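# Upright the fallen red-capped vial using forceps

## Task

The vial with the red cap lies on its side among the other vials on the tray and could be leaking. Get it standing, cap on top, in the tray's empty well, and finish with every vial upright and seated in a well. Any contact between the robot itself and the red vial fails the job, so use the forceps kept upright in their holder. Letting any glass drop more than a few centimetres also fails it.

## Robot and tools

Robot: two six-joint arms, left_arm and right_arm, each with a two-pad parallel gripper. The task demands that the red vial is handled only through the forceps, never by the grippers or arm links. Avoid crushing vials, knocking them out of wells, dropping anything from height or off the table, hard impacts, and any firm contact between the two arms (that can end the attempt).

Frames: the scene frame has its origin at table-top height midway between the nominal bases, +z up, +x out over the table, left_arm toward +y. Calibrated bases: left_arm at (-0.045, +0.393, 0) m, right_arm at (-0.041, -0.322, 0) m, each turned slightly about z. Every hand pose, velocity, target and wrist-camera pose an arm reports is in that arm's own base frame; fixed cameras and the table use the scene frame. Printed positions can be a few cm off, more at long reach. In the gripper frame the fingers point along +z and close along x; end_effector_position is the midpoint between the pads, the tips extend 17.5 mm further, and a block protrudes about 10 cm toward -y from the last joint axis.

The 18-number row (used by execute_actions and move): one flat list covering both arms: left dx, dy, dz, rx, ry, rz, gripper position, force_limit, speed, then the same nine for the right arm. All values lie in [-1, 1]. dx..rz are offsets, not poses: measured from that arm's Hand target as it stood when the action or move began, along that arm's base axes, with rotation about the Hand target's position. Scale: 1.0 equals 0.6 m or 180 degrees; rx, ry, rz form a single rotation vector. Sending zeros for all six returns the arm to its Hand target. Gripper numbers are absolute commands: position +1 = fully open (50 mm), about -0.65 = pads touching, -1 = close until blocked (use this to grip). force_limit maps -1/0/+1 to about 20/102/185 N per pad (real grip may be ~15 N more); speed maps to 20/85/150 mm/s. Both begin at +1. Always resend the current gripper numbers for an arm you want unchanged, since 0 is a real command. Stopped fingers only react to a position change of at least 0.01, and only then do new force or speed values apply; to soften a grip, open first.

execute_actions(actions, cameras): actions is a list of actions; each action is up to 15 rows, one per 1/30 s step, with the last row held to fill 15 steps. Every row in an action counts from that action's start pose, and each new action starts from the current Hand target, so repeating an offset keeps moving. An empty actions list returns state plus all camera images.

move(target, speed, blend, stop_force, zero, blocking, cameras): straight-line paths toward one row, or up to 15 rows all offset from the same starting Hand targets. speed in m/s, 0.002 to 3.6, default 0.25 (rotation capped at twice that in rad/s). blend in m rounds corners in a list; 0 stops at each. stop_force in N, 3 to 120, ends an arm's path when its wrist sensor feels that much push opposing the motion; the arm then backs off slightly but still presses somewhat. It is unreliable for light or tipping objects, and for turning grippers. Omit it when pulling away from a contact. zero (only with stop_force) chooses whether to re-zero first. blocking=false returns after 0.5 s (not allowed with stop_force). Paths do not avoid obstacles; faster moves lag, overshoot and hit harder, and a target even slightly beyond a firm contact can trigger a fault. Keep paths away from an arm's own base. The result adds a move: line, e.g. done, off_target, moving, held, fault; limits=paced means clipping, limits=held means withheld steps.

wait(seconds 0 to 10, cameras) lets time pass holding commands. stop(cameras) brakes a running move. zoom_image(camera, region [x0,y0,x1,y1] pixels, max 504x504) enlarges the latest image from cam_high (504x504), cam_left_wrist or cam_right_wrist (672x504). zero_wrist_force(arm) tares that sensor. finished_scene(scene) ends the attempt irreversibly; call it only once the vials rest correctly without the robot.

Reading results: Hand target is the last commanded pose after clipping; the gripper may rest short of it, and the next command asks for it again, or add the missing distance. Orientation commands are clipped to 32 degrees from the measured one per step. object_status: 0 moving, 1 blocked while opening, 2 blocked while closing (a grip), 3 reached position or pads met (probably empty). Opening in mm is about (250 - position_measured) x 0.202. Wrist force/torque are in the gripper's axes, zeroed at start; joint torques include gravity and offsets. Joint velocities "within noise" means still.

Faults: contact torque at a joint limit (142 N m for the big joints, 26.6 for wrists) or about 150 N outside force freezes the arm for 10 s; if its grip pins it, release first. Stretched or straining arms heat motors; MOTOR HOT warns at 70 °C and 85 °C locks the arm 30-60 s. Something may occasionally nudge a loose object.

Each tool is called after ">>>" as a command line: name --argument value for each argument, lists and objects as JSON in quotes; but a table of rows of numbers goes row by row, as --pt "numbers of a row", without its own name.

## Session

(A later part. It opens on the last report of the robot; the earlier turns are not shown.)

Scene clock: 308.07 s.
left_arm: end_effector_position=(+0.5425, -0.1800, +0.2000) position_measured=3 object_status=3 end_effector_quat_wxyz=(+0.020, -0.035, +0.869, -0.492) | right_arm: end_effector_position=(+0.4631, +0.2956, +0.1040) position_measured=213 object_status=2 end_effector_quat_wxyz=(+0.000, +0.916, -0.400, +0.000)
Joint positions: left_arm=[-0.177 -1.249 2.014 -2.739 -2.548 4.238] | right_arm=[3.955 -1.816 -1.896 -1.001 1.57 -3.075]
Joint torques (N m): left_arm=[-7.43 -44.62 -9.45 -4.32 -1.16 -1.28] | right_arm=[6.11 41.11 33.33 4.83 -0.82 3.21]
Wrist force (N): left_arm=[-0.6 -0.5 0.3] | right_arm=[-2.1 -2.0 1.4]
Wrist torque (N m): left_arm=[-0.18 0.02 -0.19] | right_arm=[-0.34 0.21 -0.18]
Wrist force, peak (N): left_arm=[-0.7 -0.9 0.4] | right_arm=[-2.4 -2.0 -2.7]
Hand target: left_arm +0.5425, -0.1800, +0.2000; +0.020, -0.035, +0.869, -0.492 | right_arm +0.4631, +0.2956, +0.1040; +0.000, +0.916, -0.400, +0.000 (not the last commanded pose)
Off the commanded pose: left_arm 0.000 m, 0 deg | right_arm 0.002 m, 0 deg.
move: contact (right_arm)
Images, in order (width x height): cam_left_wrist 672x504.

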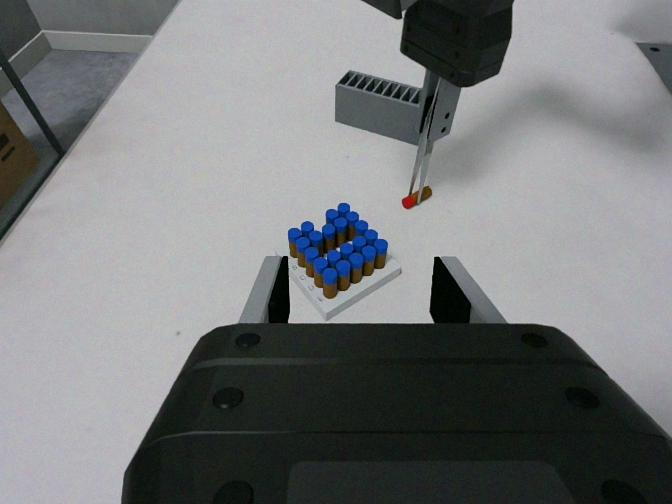

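>>> move --pt "0 0 0 0 0 0 1 1 1 0 0 -0.0003 0 0 0 -0.34 -1 -1" --pt "0 0 0 0 0 0 1 1 1 0.01623 0.01508 0.00065 -0.02648 0.02849 0 -0.34 -1 -1" --pt "0 0 0 0 0 0 1 1 1 0.03224 0.02996 -0.0028 -0.05296 0.05698 0 -0.34 -1 -1" --pt "0 0 0 0 0 0 1 1 1 0.04786 0.04447 -0.00862 -0.07944 0.08547 0 -0.34 -1 -1" --pt "0 0 0 0 0 0 1 1 1 0.06284 0.05839 -0.01673 -0.10592 0.11396 0 -0.34 -1 -1" --pt "0 0 0 0 0 0 1 1 1 0.07699 0.07154 -0.02702 -0.1324 0.14245 0 -0.34 -1 -1" --speed 0.08 --blend '[0,0.002,0.002,0.002,0.002,0]' --cameras '["cam_left_wrist","cam_right_wrist"]'

>>> zoom_image --camera "cam_left_wrist" --region '[360, 110, 470, 220]'

>>> zoom_image --camera "cam_right_wrist" --region '[300, 160, 420, 280]'

Scene clock: 354.93 s.
left_arm: end_effector_position=(+0.5425, -0.1800, +0.2000) position_measured=3 object_status=3 end_effector_quat_wxyz=(+0.020, -0.035, +0.869, -0.492) | right_arm: end_effector_position=(+0.5093, +0.3385, +0.0877) position_measured=203 object_status=3 end_effector_quat_wxyz=(+0.276, +0.874, -0.382, -0.120)
Joint positions: left_arm=[-0.177 -1.249 2.014 -2.739 -2.548 4.238] | right_arm=[3.937 -2.323 -1.118 -1.882 1.597 -3.102]
Joint torques (N m): left_arm=[-6.94 -44.26 -9.6 -4.14 -1.1 -1.27] | right_arm=[-7.22 58.63 12.51 1.87 1.34 -1.29]
Wrist force (N): left_arm=[-0.5 -0.5 0.3] | right_arm=[-1.7 -2.0 1.9]
Wrist torque (N m): left_arm=[-0.19 0.00 -0.18] | right_arm=[-0.16 0.17 -0.36]
Wrist force, peak (N): left_arm=[-0.5 -0.8 0.7] | right_arm=[-1.8 -2.9 2.0]
Hand target: left_arm +0.5425, -0.1800, +0.2000; +0.020, -0.035, +0.869, -0.492 | right_arm +0.5093, +0.3385, +0.0877; +0.276, +0.874, -0.382, -0.120
Off the commanded pose: left_arm 0.000 m, 0 deg | right_arm 0.000 m, 0 deg.
move: done
Images, in order (width x height): cam_left_wrist 672x504, cam_right_wrist 672x504.

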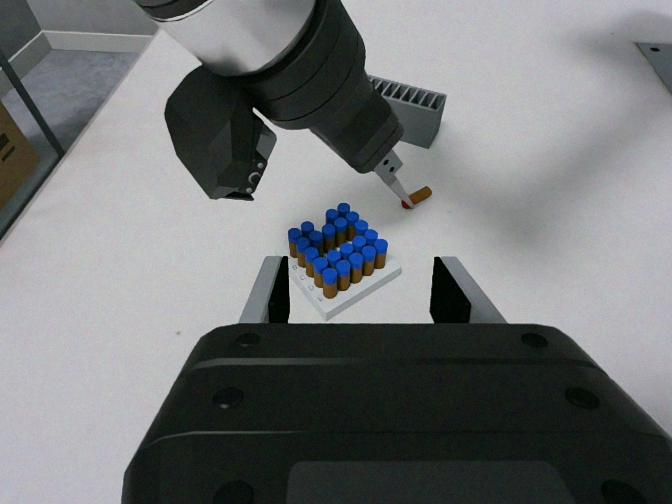

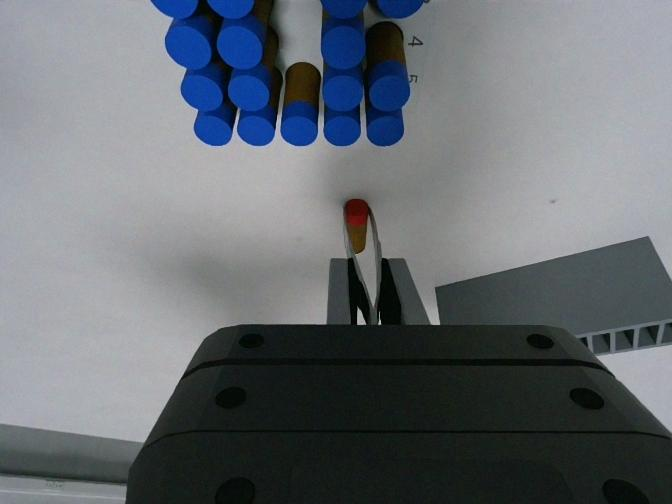

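Scaled by 4.582 from the camera's 672x504 image, which has a finer 960x720 frame.

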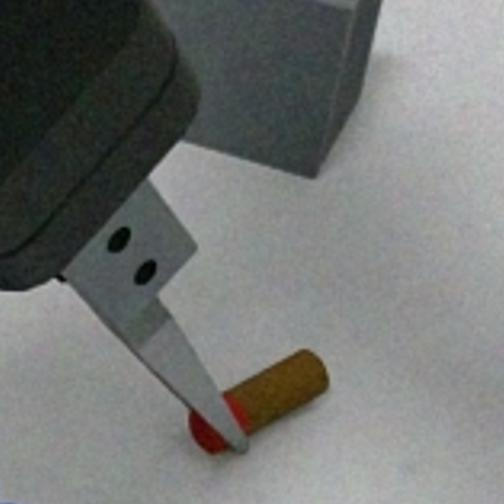

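Scaled by 4.200 from the camera's 672x504 image, which has a finer 960x720 frame.

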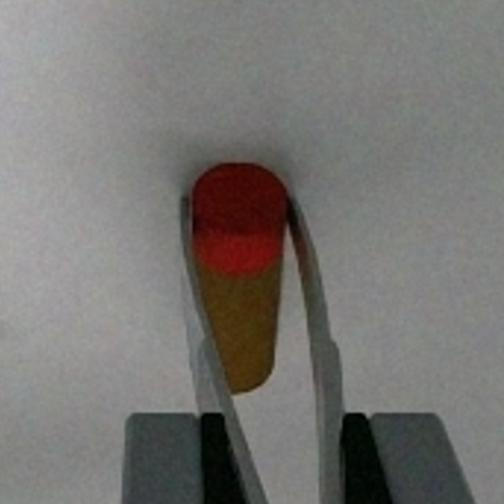

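>>> move --pt "0 0 0 0 0 0 1 1 1 0 0 0 0 0 0 -0.45 -1 -1" --pt "0 0 0 0 0 0 1 1 1 0 0 0.03 0 0 0 -0.45 -1 -1" --speed 0.04 --cameras '["cam_left_wrist","cam_right_wrist"]'

>>> zoom_image --camera "cam_left_wrist" --region '[360, 110, 470, 220]'

>>> zoom_image --camera "cam_right_wrist" --region '[300, 160, 420, 280]'

Scene clock: 361.60 s.
left_arm: end_effector_position=(+0.5425, -0.1800, +0.2000) position_measured=3 object_status=3 end_effector_quat_wxyz=(+0.020, -0.035, +0.869, -0.492) | right_arm: end_effector_position=(+0.5094, +0.3386, +0.1060) position_measured=213 object_status=2 end_effector_quat_wxyz=(+0.276, +0.874, -0.382, -0.120)
Joint positions: left_arm=[-0.177 -1.249 2.014 -2.739 -2.548 4.238] | right_arm=[3.937 -2.31 -1.093 -1.92 1.597 -3.102]
Joint torques (N m): left_arm=[-7.41 -44.42 -9.73 -4.16 -1.12 -1.2] | right_arm=[0.65 49.84 12.7 2.66 -1 3.1]
Wrist force (N): left_arm=[-0.6 -0.5 0.4] | right_arm=[-1.8 -2.0 1.8]
Wrist torque (N m): left_arm=[-0.18 0.01 -0.19] | right_arm=[-0.15 0.18 -0.36]
Wrist force, peak (N): left_arm=[-0.6 -0.7 0.6] | right_arm=[-1.8 -2.6 3.0]
Hand target: left_arm +0.5425, -0.1800, +0.2000; +0.020, -0.035, +0.869, -0.492 | right_arm +0.5093, +0.3385, +0.1057; +0.276, +0.874, -0.382, -0.120
Off the commanded pose: left_arm 0.000 m, 0 deg | right_arm 0.000 m, 0 deg.
move: done
Images, in order (width x height): cam_left_wrist 672x504, cam_right_wrist 672x504.

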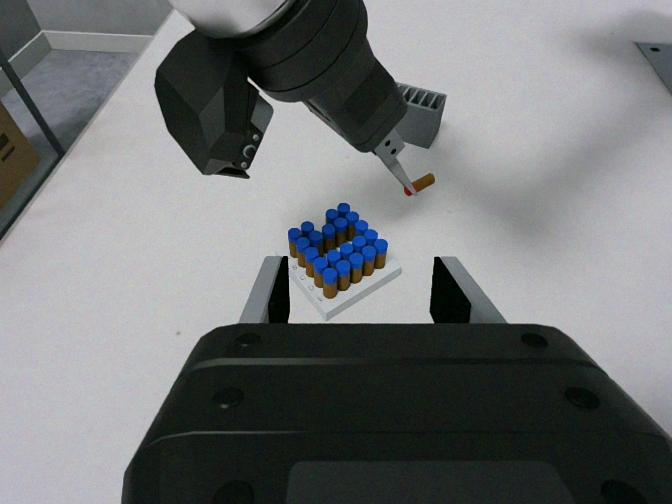

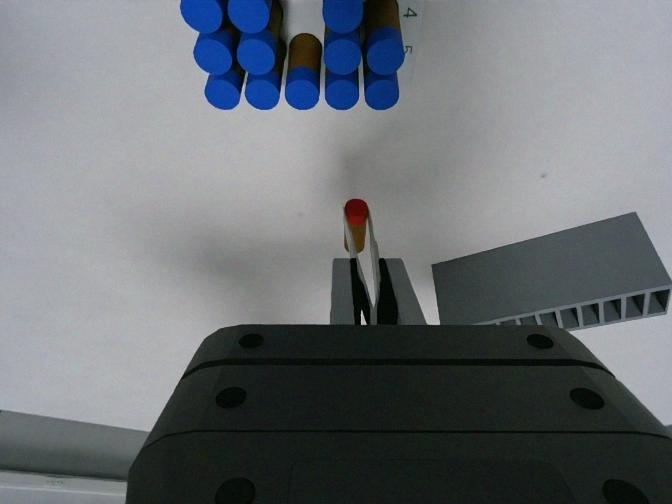

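Scaled by 4.582 from the camera's 672x504 image, which has a finer 960x720 frame.

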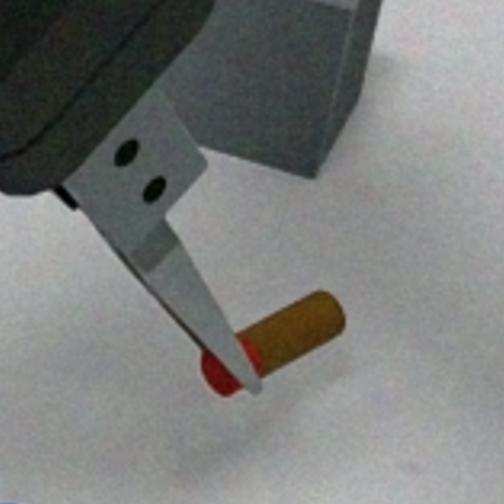

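Scaled by 4.200 from the camera's 672x504 image, which has a finer 960x720 frame.

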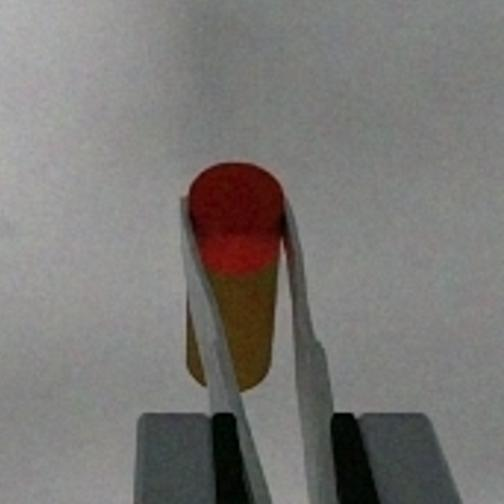

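>>> move --pt "0 0 0 0 0 0 1 1 1 0 0 0.12567 0 0 0 -0.45 -1 -1" --pt "0 0 0 0 0 0 1 1 1 -0.01463 -0.01633 0.15333 0.05675 -0.06104 0 -0.45 -1 -1" --pt "0 0 0 0 0 0 1 1 1 -0.03207 -0.03526 0.1705 0.1135 -0.12208 0 -0.45 -1 -1" --pt "0 0 0 0 0 0 1 1 1 -0.05012 -0.05477 0.1765 0.17025 -0.18313 0 -0.45 -1 -1" --pt "0 0 0 0 0 0 1 1 1 -0.06646 -0.07268 0.17167 0.227 -0.24417 0 -0.45 -1 -1" --pt "0 0 0 0 0 0 1 1 1 -0.07962 -0.08765 0.15667 0.28375 -0.30521 0 -0.45 -1 -1" --pt "0 0 0 0 0 0 1 1 1 -0.08718 -0.0974 0.13317 0.3405 -0.36625 0 -0.45 -1 -1" --speed 0.14 --blend '[0.01,0.005,0.005,0.005,0.005,0.005,0]' --cameras '["all"]'

>>> zoom_image --camera "cam_left_wrist" --region '[300, 80, 460, 240]'

>>> zoom_image --camera "cam_right_wrist" --region '[290, 140, 430, 280]'

Scene clock: 397.63 s.
left_arm: end_effector_position=(+0.5425, -0.1800, +0.2000) position_measured=3 object_status=3 end_effector_quat_wxyz=(+0.020, -0.035, +0.869, -0.492) | right_arm: end_effector_position=(+0.4569, +0.2801, +0.1856) position_measured=213 object_status=2 end_effector_quat_wxyz=(-0.423, +0.813, -0.355, +0.184)
Joint positions: left_arm=[-0.177 -1.249 2.014 -2.739 -2.548 4.238] | right_arm=[3.98 -1.66 -2.496 0.402 1.497 -3.089]
Joint torques (N m): left_arm=[-6.4 -44.26 -9.75 -4.07 -1.14 -1.21] | right_arm=[-3.17 21.77 26.64 5.46 1.69 -0.06]
Wrist force (N): left_arm=[-0.7 -0.7 0.3] | right_arm=[0.0 0.6 0.7]
Wrist torque (N m): left_arm=[-0.21 0.03 -0.18] | right_arm=[0.06 -0.12 0.07]
Wrist force, peak (N): left_arm=[-0.7 -0.8 0.6] | right_arm=[-1.5 -4.1 4.9]
Hand target: left_arm +0.5425, -0.1800, +0.2000; +0.020, -0.035, +0.869, -0.492 | right_arm +0.4570, +0.2801, +0.1856; -0.423, +0.813, -0.355, +0.184
Off the commanded pose: left_arm 0.000 m, 0 deg | right_arm 0.000 m, 0 deg.
move: done

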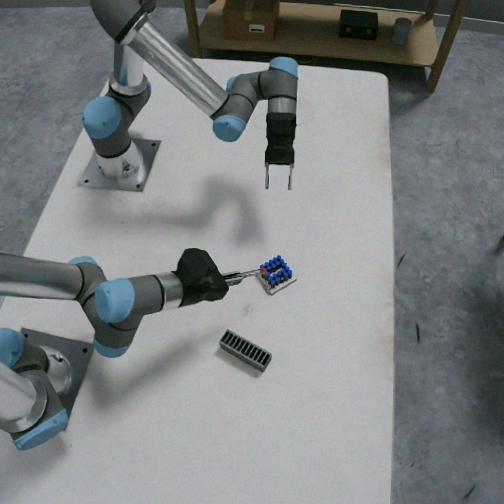

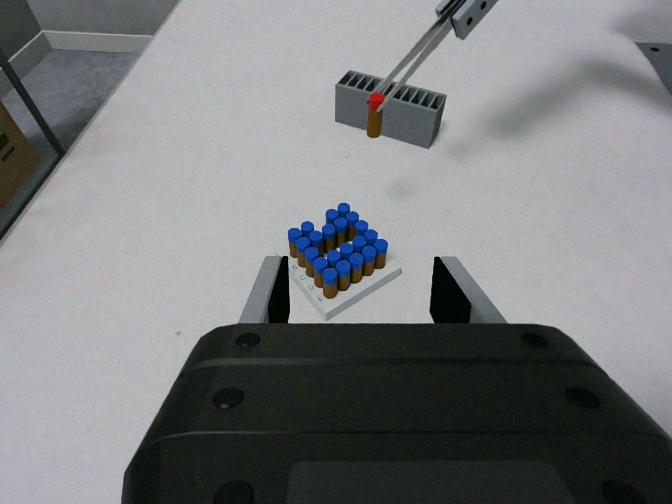

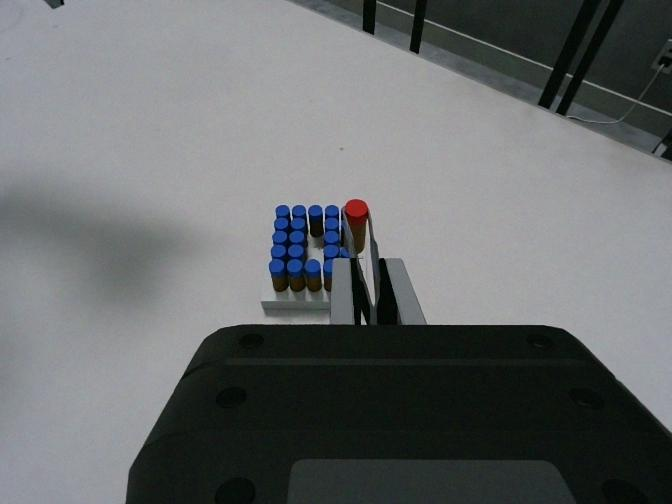

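Scaled by 3.150 from the camera's 672x504 image, which has a finer 960x720 frame.

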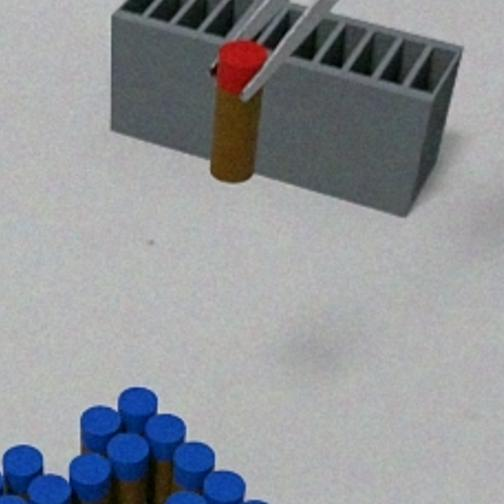

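Scaled by 3.600 from the camera's 672x504 image, which has a finer 960x720 frame.

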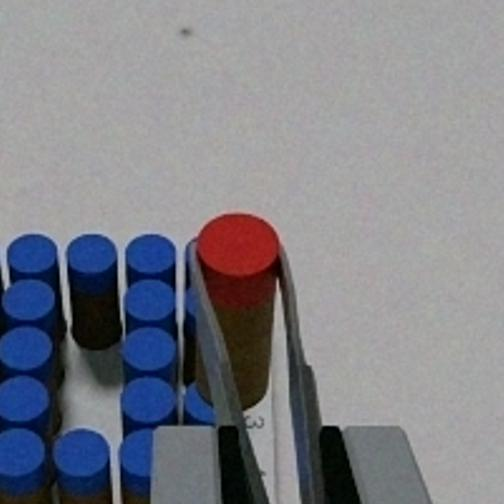

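>>> move --target '[0,0,0,0,0,0,1,1,1,0.06348,0.059,-0.082,-0.00757,0.00814,0,-0.45,-1,-1]' --speed 0.1 --cameras '["cam_left_wrist","cam_right_wrist"]'

>>> zoom_image --camera "cam_left_wrist" --region '[270, 150, 400, 280]'

>>> zoom_image --camera "cam_right_wrist" --region '[240, 150, 440, 350]'

Scene clock: 419.87 s.
left_arm: end_effector_position=(+0.5425, -0.1800, +0.2000) position_measured=3 object_status=3 end_effector_quat_wxyz=(+0.020, -0.035, +0.869, -0.492) | right_arm: end_effector_position=(+0.4951, +0.3155, +0.1365) position_measured=213 object_status=2 end_effector_quat_wxyz=(-0.409, +0.820, -0.358, +0.178)
Joint positions: left_arm=[-0.177 -1.249 2.014 -2.739 -2.548 4.238] | right_arm=[3.965 -1.886 -2.379 0.477 1.51 -3.095]
Joint torques (N m): left_arm=[-5.97 -44.04 -10.04 -3.95 -1.15 -1.21] | right_arm=[0.88 24.13 1.91 2.82 -0.46 -1.6]
Wrist force (N): left_arm=[-0.5 -0.7 0.3] | right_arm=[-0.4 0.2 0.6]
Wrist torque (N m): left_arm=[-0.21 0.00 -0.18] | right_arm=[0.00 -0.05 0.07]
Wrist force, peak (N): left_arm=[-0.8 -0.7 0.5] | right_arm=[-0.3 0.6 2.5]
Hand target: left_arm +0.5425, -0.1800, +0.2000; +0.020, -0.035, +0.869, -0.492 | right_arm +0.4951, +0.3155, +0.1364; -0.409, +0.820, -0.358, +0.178
Off the commanded pose: left_arm 0.000 m, 0 deg | right_arm 0.000 m, 0 deg.
move: done
Images, in order (width x height): cam_left_wrist 672x504, cam_right_wrist 672x504.

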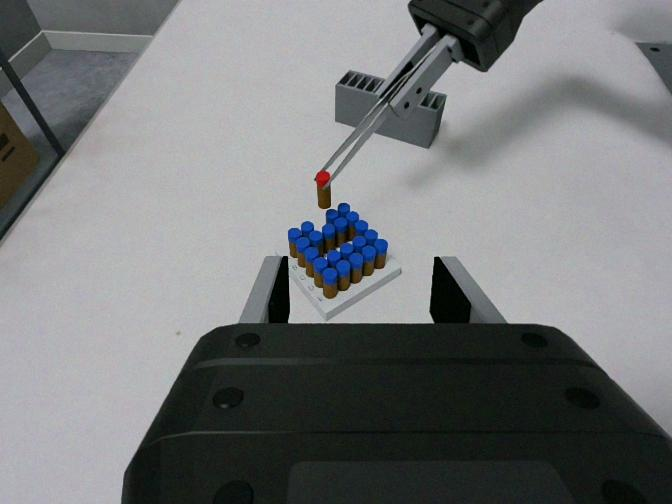

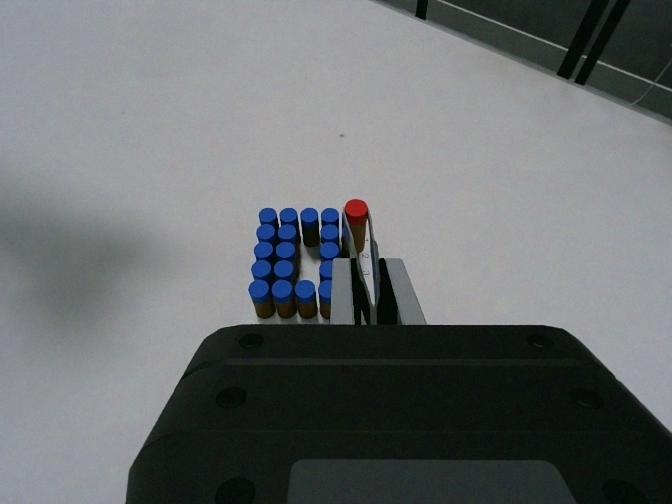

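Scaled by 3.877 from the camera's 672x504 image, which has a finer 960x720 frame.

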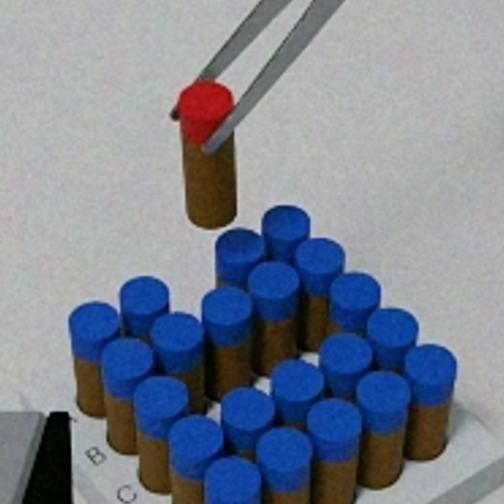

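Scaled by 2.520 from the camera's 672x504 image, which has a finer 960x720 frame.

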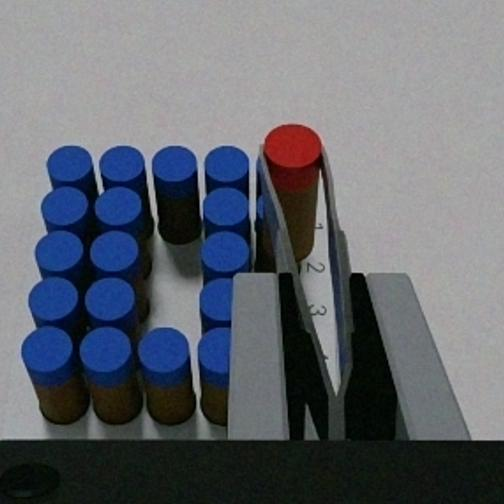

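>>> zoom_image --camera "cam_left_wrist" --region '[285, 165, 355, 235]'

>>> zoom_image --camera "cam_left_wrist" --region '[300, 190, 400, 290]'

>>> zoom_image --camera "cam_right_wrist" --region '[310, 180, 400, 270]'

Scaled by 7.200 from the camera's 672x504 image, which has a finer 960x720 frame.

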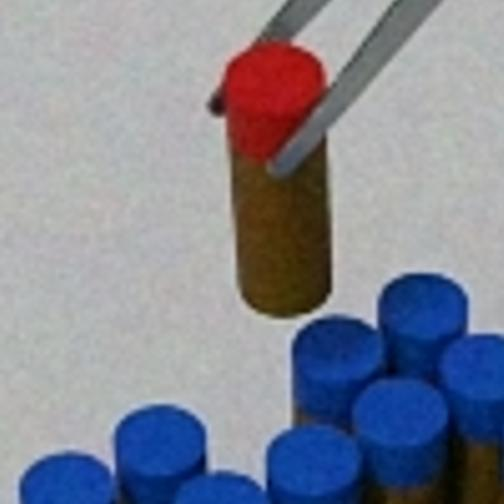

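Scaled by 5.040 from the camera's 672x504 image, which has a finer 960x720 frame.

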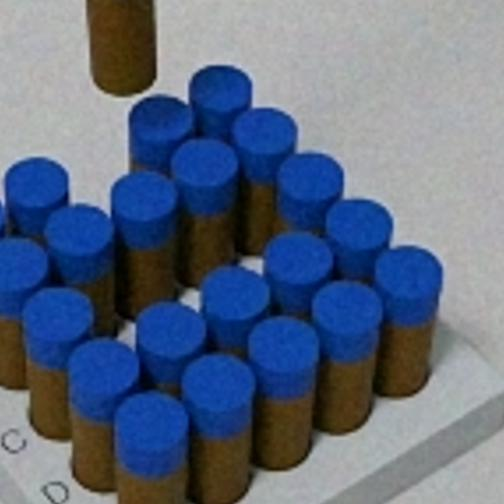

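Scaled by 5.600 from the camera's 672x504 image, which has a finer 960x720 frame.

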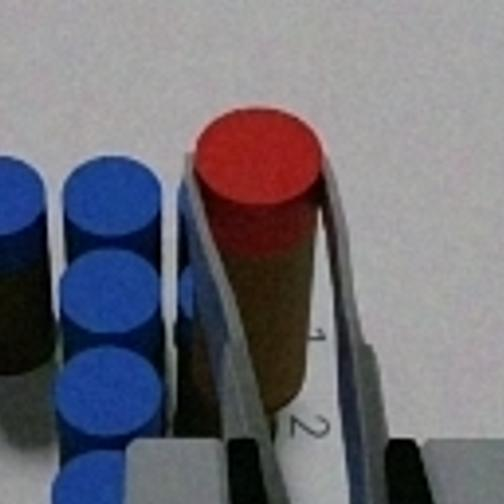

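>>> zoom_image --camera "cam_left_wrist" --region '[285, 215, 345, 275]'

>>> zoom_image --camera "cam_left_wrist" --region '[340, 225, 400, 285]'

Scaled by 8.400 from the camera's 672x504 image, which has a finer 960x720 frame.

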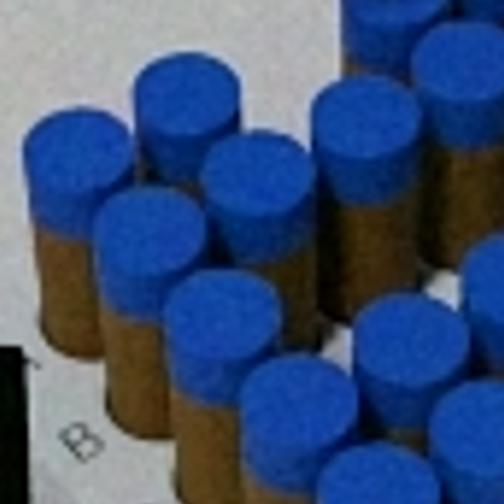

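Scaled by 8.400 from the camera's 672x504 image, which has a finer 960x720 frame.

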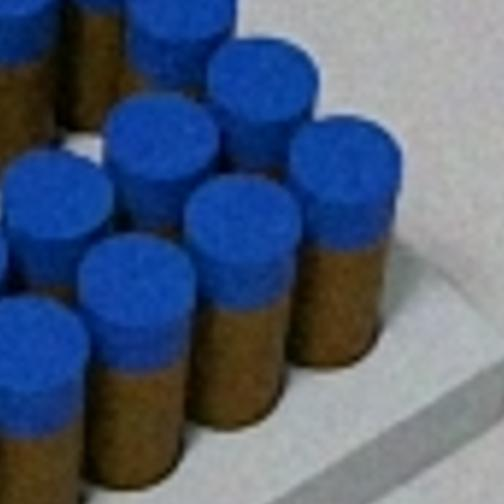

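>>> move --target '[0,0,0,0,0,0,1,1,1,0.00827,0.00995,-0.0135,0.00567,-0.0061,0,-0.45,-1,-1]' --speed 0.05 --stop_force 4 --cameras '["cam_left_wrist","cam_right_wrist"]'

>>> zoom_image --camera "cam_left_wrist" --region '[280, 170, 360, 250]'

>>> zoom_image --camera "cam_right_wrist" --region '[300, 180, 390, 270]'

Scene clock: 494.83 s.
left_arm: end_effector_position=(+0.5425, -0.1800, +0.2000) position_measured=3 object_status=3 end_effector_quat_wxyz=(+0.020, -0.035, +0.869, -0.492) | right_arm: end_effector_position=(+0.5000, +0.3214, +0.1283) position_measured=213 object_status=2 end_effector_quat_wxyz=(-0.420, +0.815, -0.356, +0.183)
Joint positions: left_arm=[-0.177 -1.249 2.014 -2.739 -2.548 4.238] | right_arm=[3.967 -1.941 -2.37 0.548 1.508 -3.095]
Joint torques (N m): left_arm=[-5.14 -44.45 -9.76 -3.96 -1.07 -1.18] | right_arm=[-2.93 36.57 1.29 5 1.61 -2.44]
Wrist force (N): left_arm=[-0.5 -0.7 0.4] | right_arm=[-0.1 0.3 0.5]
Wrist torque (N m): left_arm=[-0.20 -0.01 -0.18] | right_arm=[0.02 -0.09 0.08]
Wrist force, peak (N): left_arm=[-0.5 -0.9 0.5] | right_arm=[-0.2 0.5 0.9]
Hand target: left_arm +0.5425, -0.1800, +0.2000; +0.020, -0.035, +0.869, -0.492 | right_arm +0.5000, +0.3214, +0.1283; -0.420, +0.815, -0.356, +0.183
Off the commanded pose: left_arm 0.000 m, 0 deg | right_arm 0.000 m, 0 deg.
move: done
Images, in order (width x height): cam_left_wrist 672x504, cam_right_wrist 672x504.

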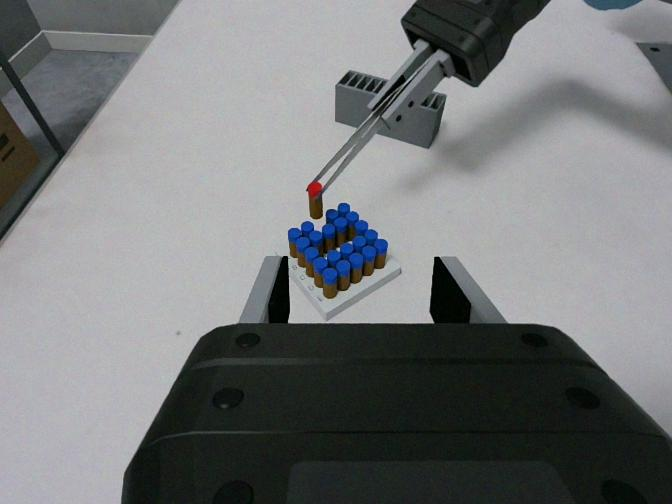

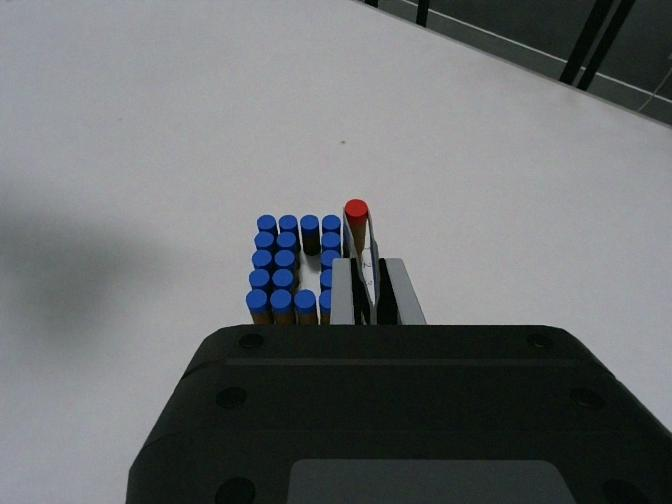

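Scaled by 6.300 from the camera's 672x504 image, which has a finer 960x720 frame.

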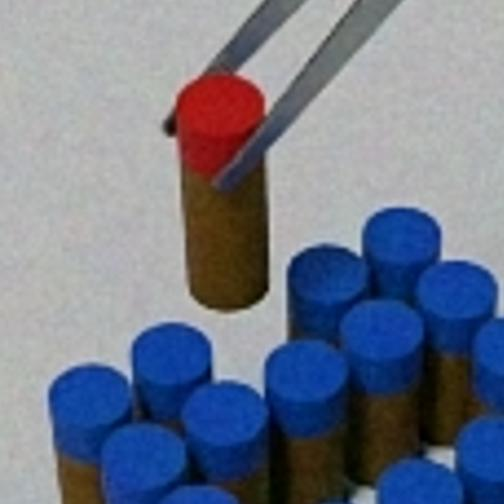

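Scaled by 5.600 from the camera's 672x504 image, which has a finer 960x720 frame.

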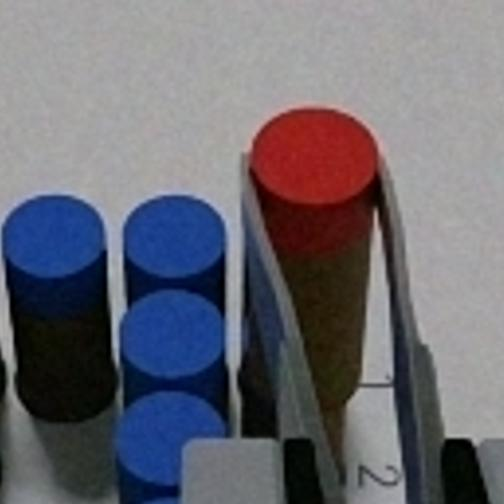

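>>> move --target '[0,0,0,0,0,0,1,1,1,-0.00467,-0.00502,-0.01,0,0,0,-0.45,-1,-1]' --speed 0.05 --stop_force 4 --cameras '["cam_left_wrist","cam_right_wrist"]'

>>> zoom_image --camera "cam_left_wrist" --region '[280, 170, 360, 250]'

>>> zoom_image --camera "cam_right_wrist" --region '[300, 180, 390, 270]'

Scene clock: 530.90 s.
left_arm: end_effector_position=(+0.5425, -0.1800, +0.2000) position_measured=3 object_status=3 end_effector_quat_wxyz=(+0.020, -0.035, +0.869, -0.492) | right_arm: end_effector_position=(+0.4972, +0.3184, +0.1223) position_measured=213 object_status=2 end_effector_quat_wxyz=(-0.420, +0.815, -0.356, +0.183)
Joint positions: left_arm=[-0.177 -1.249 2.014 -2.739 -2.548 4.238] | right_arm=[3.967 -1.954 -2.383 0.574 1.508 -3.095]
Joint torques (N m): left_arm=[-5.22 -44.19 -9.67 -3.86 -1.08 -1.06] | right_arm=[6.55 36.45 23 2.76 -1.37 1.07]
Wrist force (N): left_arm=[-0.5 -0.6 0.3] | right_arm=[-0.1 0.0 0.7]
Wrist torque (N m): left_arm=[-0.19 0.00 -0.18] | right_arm=[-0.04 -0.07 0.08]
Wrist force, peak (N): left_arm=[-0.7 -0.8 0.4] | right_arm=[-0.1 0.5 0.9]
Hand target: left_arm +0.5425, -0.1800, +0.2000; +0.020, -0.035, +0.869, -0.492 | right_arm +0.4972, +0.3184, +0.1223; -0.420, +0.815, -0.356, +0.183
Off the commanded pose: left_arm 0.000 m, 0 deg | right_arm 0.000 m, 0 deg.
move: done
Images, in order (width x height): cam_left_wrist 672x504, cam_right_wrist 672x504.

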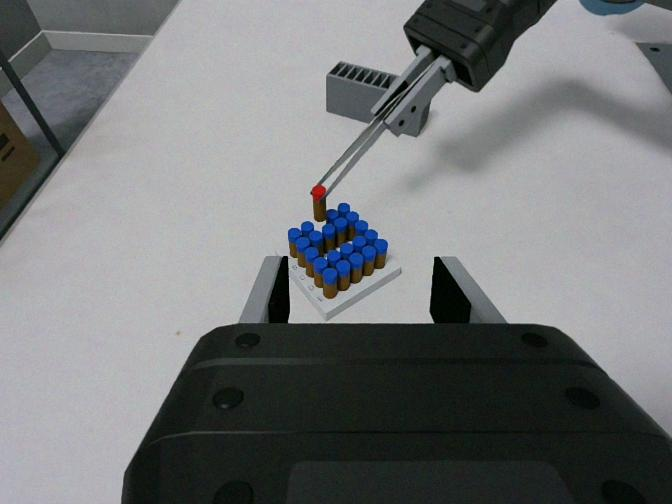

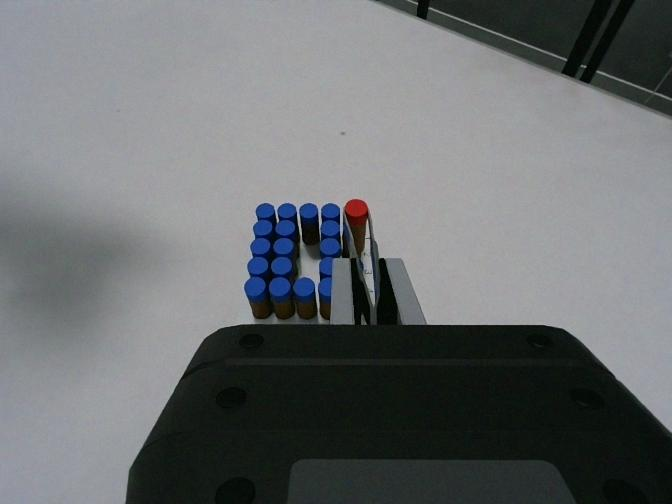

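Scaled by 6.300 from the camera's 672x504 image, which has a finer 960x720 frame.

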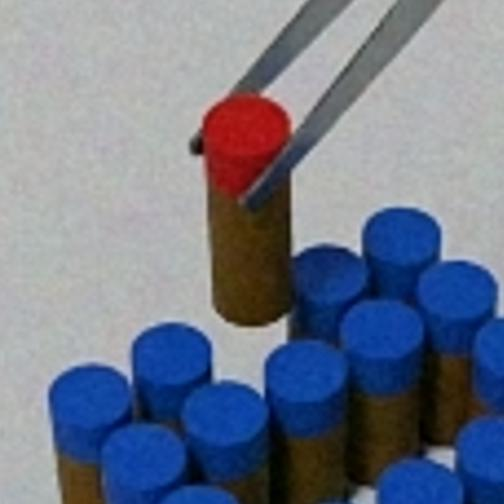

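Scaled by 5.600 from the camera's 672x504 image, which has a finer 960x720 frame.

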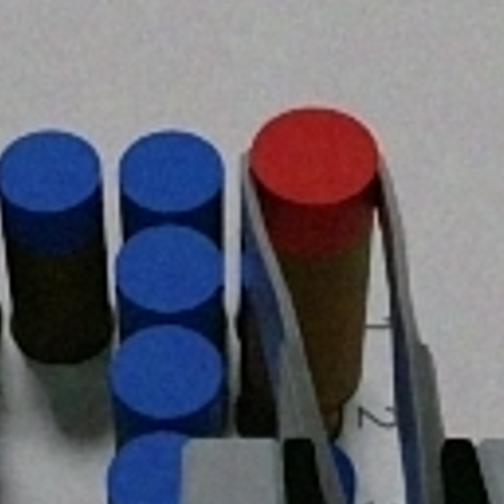

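>>> move --target '[0,0,0,0,0,0,1,1,1,-0.00045,0.00049,-0.0133,0,0,0,-0.45,-1,-1]' --speed 0.03 --stop_force 3 --cameras '["cam_left_wrist","cam_right_wrist"]'

>>> zoom_image --camera "cam_left_wrist" --region '[285, 180, 355, 250]'

>>> zoom_image --camera "cam_right_wrist" --region '[300, 180, 390, 270]'

Scene clock: 544.17 s.
left_arm: end_effector_position=(+0.5425, -0.1800, +0.2000) position_measured=3 object_status=3 end_effector_quat_wxyz=(+0.020, -0.035, +0.869, -0.492) | right_arm: end_effector_position=(+0.4969, +0.3187, +0.1144) position_measured=213 object_status=2 end_effector_quat_wxyz=(-0.420, +0.815, -0.356, +0.183)
Joint positions: left_arm=[-0.177 -1.249 2.014 -2.739 -2.548 4.238] | right_arm=[3.969 -1.98 -2.385 0.602 1.507 -3.095]
Joint torques (N m): left_arm=[-4.82 -44.34 -10.13 -3.86 -1.09 -1.07] | right_arm=[1.71 37.36 6.48 2.76 -0.67 2.71]
Wrist force (N): left_arm=[-0.6 -0.7 0.5] | right_arm=[-0.1 0.2 0.7]
Wrist torque (N m): left_arm=[-0.21 0.01 -0.18] | right_arm=[-0.02 -0.07 0.03]
Wrist force, peak (N): left_arm=[-0.7 -0.8 0.3] | right_arm=[-0.2 0.6 0.8]
Hand target: left_arm +0.5425, -0.1800, +0.2000; +0.020, -0.035, +0.869, -0.492 | right_arm +0.4970, +0.3187, +0.1144; -0.420, +0.815, -0.356, +0.183
Off the commanded pose: left_arm 0.000 m, 0 deg | right_arm 0.000 m, 0 deg.
move: done
Images, in order (width x height): cam_left_wrist 672x504, cam_right_wrist 672x504.

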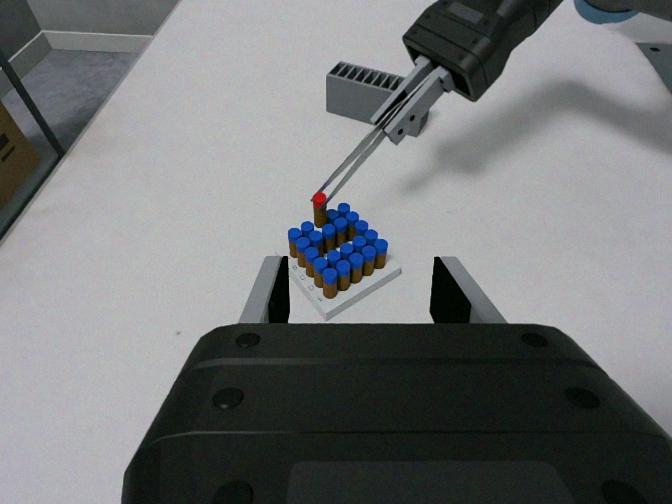

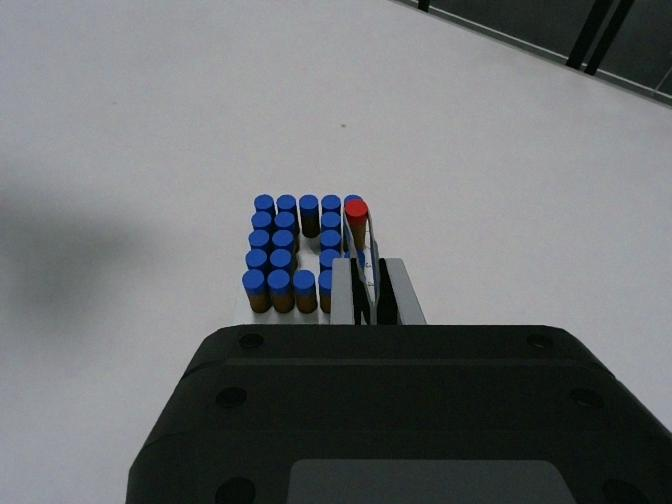

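Scaled by 7.200 from the camera's 672x504 image, which has a finer 960x720 frame.

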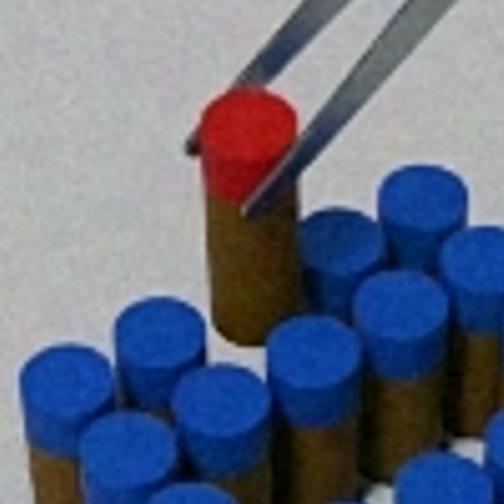

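Scaled by 5.600 from the camera's 672x504 image, which has a finer 960x720 frame.

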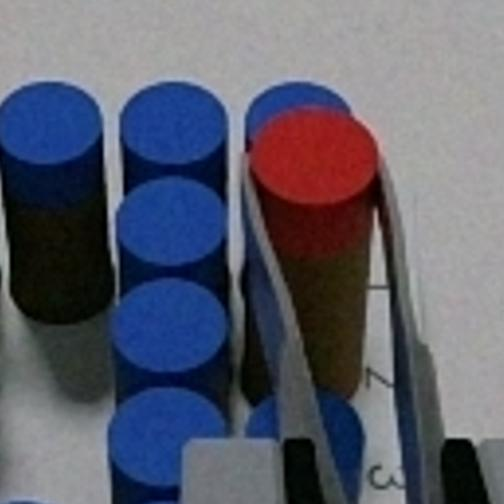

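>>> move --target '[0,0,0,0,0,0,1,1,1,0.0005,-0.0005,-0.0233,0,0,0,-0.45,-1,-1]' --speed 0.03 --stop_force 3 --cameras '["cam_left_wrist","cam_right_wrist"]'

>>> zoom_image --camera "cam_left_wrist" --region '[285, 180, 355, 250]'

>>> zoom_image --camera "cam_right_wrist" --region '[300, 180, 390, 270]'

Scene clock: 562.43 s.
left_arm: end_effector_position=(+0.5425, -0.1800, +0.2000) position_measured=3 object_status=3 end_effector_quat_wxyz=(+0.020, -0.035, +0.869, -0.492) | right_arm: end_effector_position=(+0.4972, +0.3184, +0.1004) position_measured=213 object_status=2 end_effector_quat_wxyz=(-0.420, +0.815, -0.356, +0.183)
Joint positions: left_arm=[-0.177 -1.249 2.014 -2.739 -2.548 4.238] | right_arm=[3.967 -2.025 -2.386 0.649 1.508 -3.095]
Joint torques (N m): left_arm=[-5.17 -43.9 -9.58 -3.76 -1.15 -1.12] | right_arm=[-6.32 38 4.03 2.94 0.86 -1.85]
Wrist force (N): left_arm=[-0.6 -0.5 0.3] | right_arm=[-0.3 0.4 0.5]
Wrist torque (N m): left_arm=[-0.18 0.00 -0.18] | right_arm=[-0.02 -0.04 0.06]
Wrist force, peak (N): left_arm=[-0.7 -0.6 0.5] | right_arm=[-0.1 0.8 1.1]
Hand target: left_arm +0.5425, -0.1800, +0.2000; +0.020, -0.035, +0.869, -0.492 | right_arm +0.4973, +0.3184, +0.1004; -0.420, +0.815, -0.356, +0.183
Off the commanded pose: left_arm 0.000 m, 0 deg | right_arm 0.000 m, 0 deg.
move: done
Images, in order (width x height): cam_left_wrist 672x504, cam_right_wrist 672x504.

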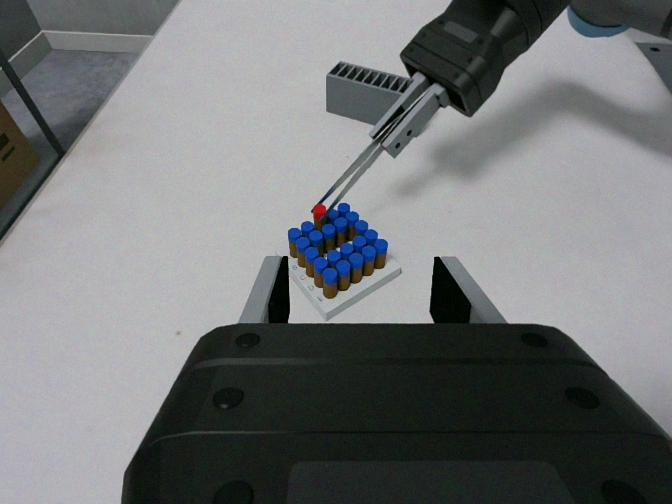

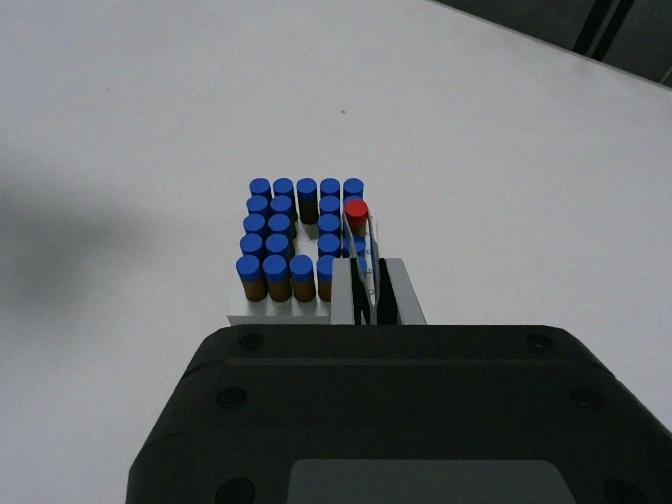

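Scaled by 7.200 from the camera's 672x504 image, which has a finer 960x720 frame.

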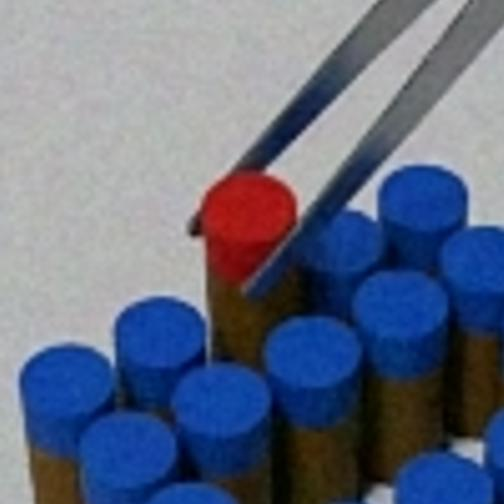

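Scaled by 5.600 from the camera's 672x504 image, which has a finer 960x720 frame.

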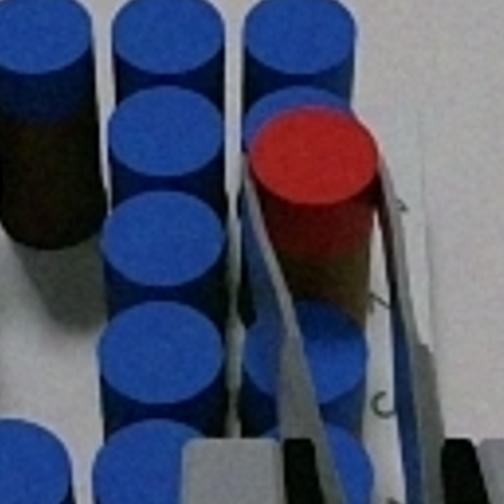

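>>> move --target '[0,0,0,0,0,0,1,1,1,0,0,-0.0233,0,0,0,-0.45,-1,-1]' --speed 0.02 --stop_force 3 --cameras '["cam_left_wrist","cam_right_wrist"]'

>>> zoom_image --camera "cam_left_wrist" --region '[285, 180, 355, 250]'

>>> zoom_image --camera "cam_right_wrist" --region '[300, 180, 390, 270]'

Scene clock: 580.13 s.
left_arm: end_effector_position=(+0.5425, -0.1800, +0.2000) position_measured=3 object_status=3 end_effector_quat_wxyz=(+0.020, -0.035, +0.869, -0.492) | right_arm: end_effector_position=(+0.4973, +0.3184, +0.0864) position_measured=213 object_status=2 end_effector_quat_wxyz=(-0.420, +0.815, -0.356, +0.183)
Joint positions: left_arm=[-0.177 -1.249 2.014 -2.739 -2.548 4.238] | right_arm=[3.967 -2.071 -2.386 0.695 1.508 -3.095]
Joint torques (N m): left_arm=[-4.72 -44.33 -10.01 -3.79 -1.19 -1.03] | right_arm=[0.82 39.07 21.31 2.63 -0.8 2.22]
Wrist force (N): left_arm=[-0.6 -0.7 0.3] | right_arm=[-0.2 0.0 0.6]
Wrist torque (N m): left_arm=[-0.20 0.02 -0.18] | right_arm=[-0.05 -0.07 0.07]
Wrist force, peak (N): left_arm=[-0.7 -0.8 0.5] | right_arm=[-0.4 0.4 1.0]
Hand target: left_arm +0.5425, -0.1800, +0.2000; +0.020, -0.035, +0.869, -0.492 | right_arm +0.4973, +0.3184, +0.0864; -0.420, +0.815, -0.356, +0.183
Off the commanded pose: left_arm 0.000 m, 0 deg | right_arm 0.000 m, 0 deg.
move: done
Images, in order (width x height): cam_left_wrist 672x504, cam_right_wrist 672x504.

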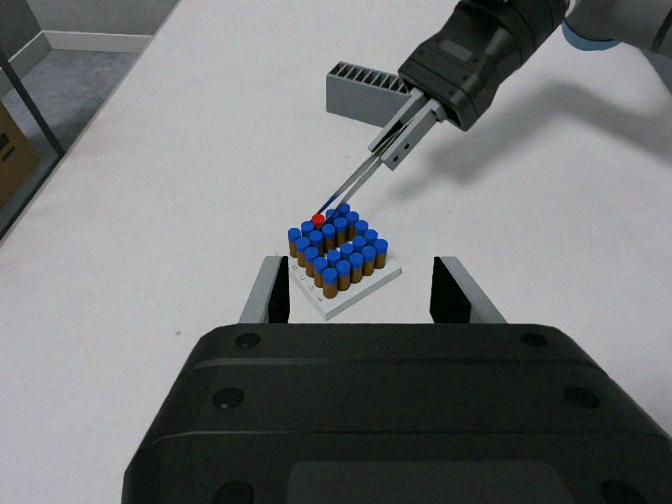

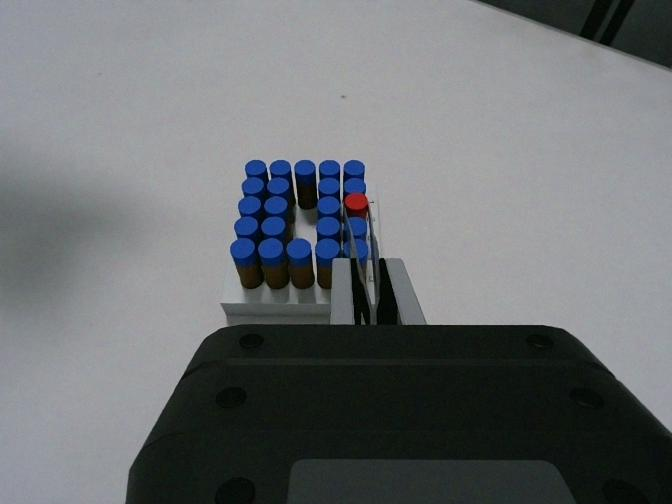

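Scaled by 7.200 from the camera's 672x504 image, which has a finer 960x720 frame.

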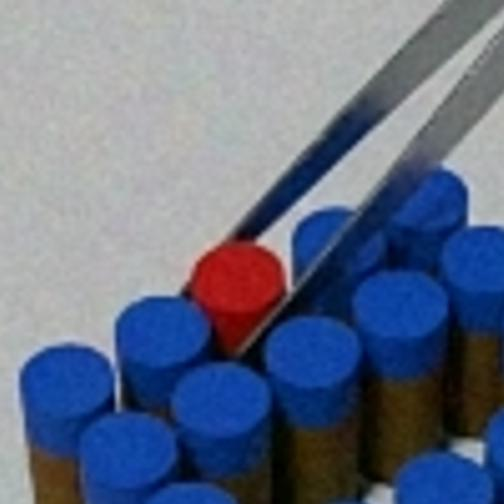

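Scaled by 5.600 from the camera's 672x504 image, which has a finer 960x720 frame.

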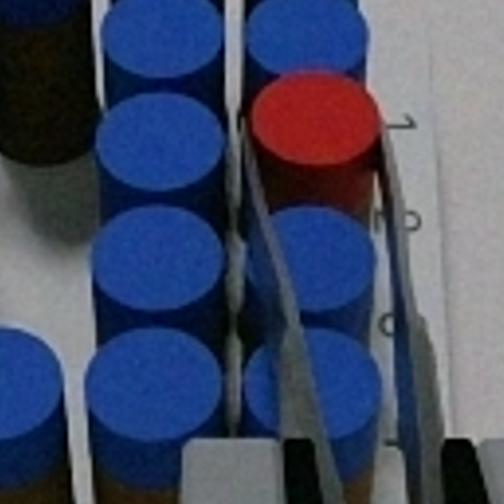

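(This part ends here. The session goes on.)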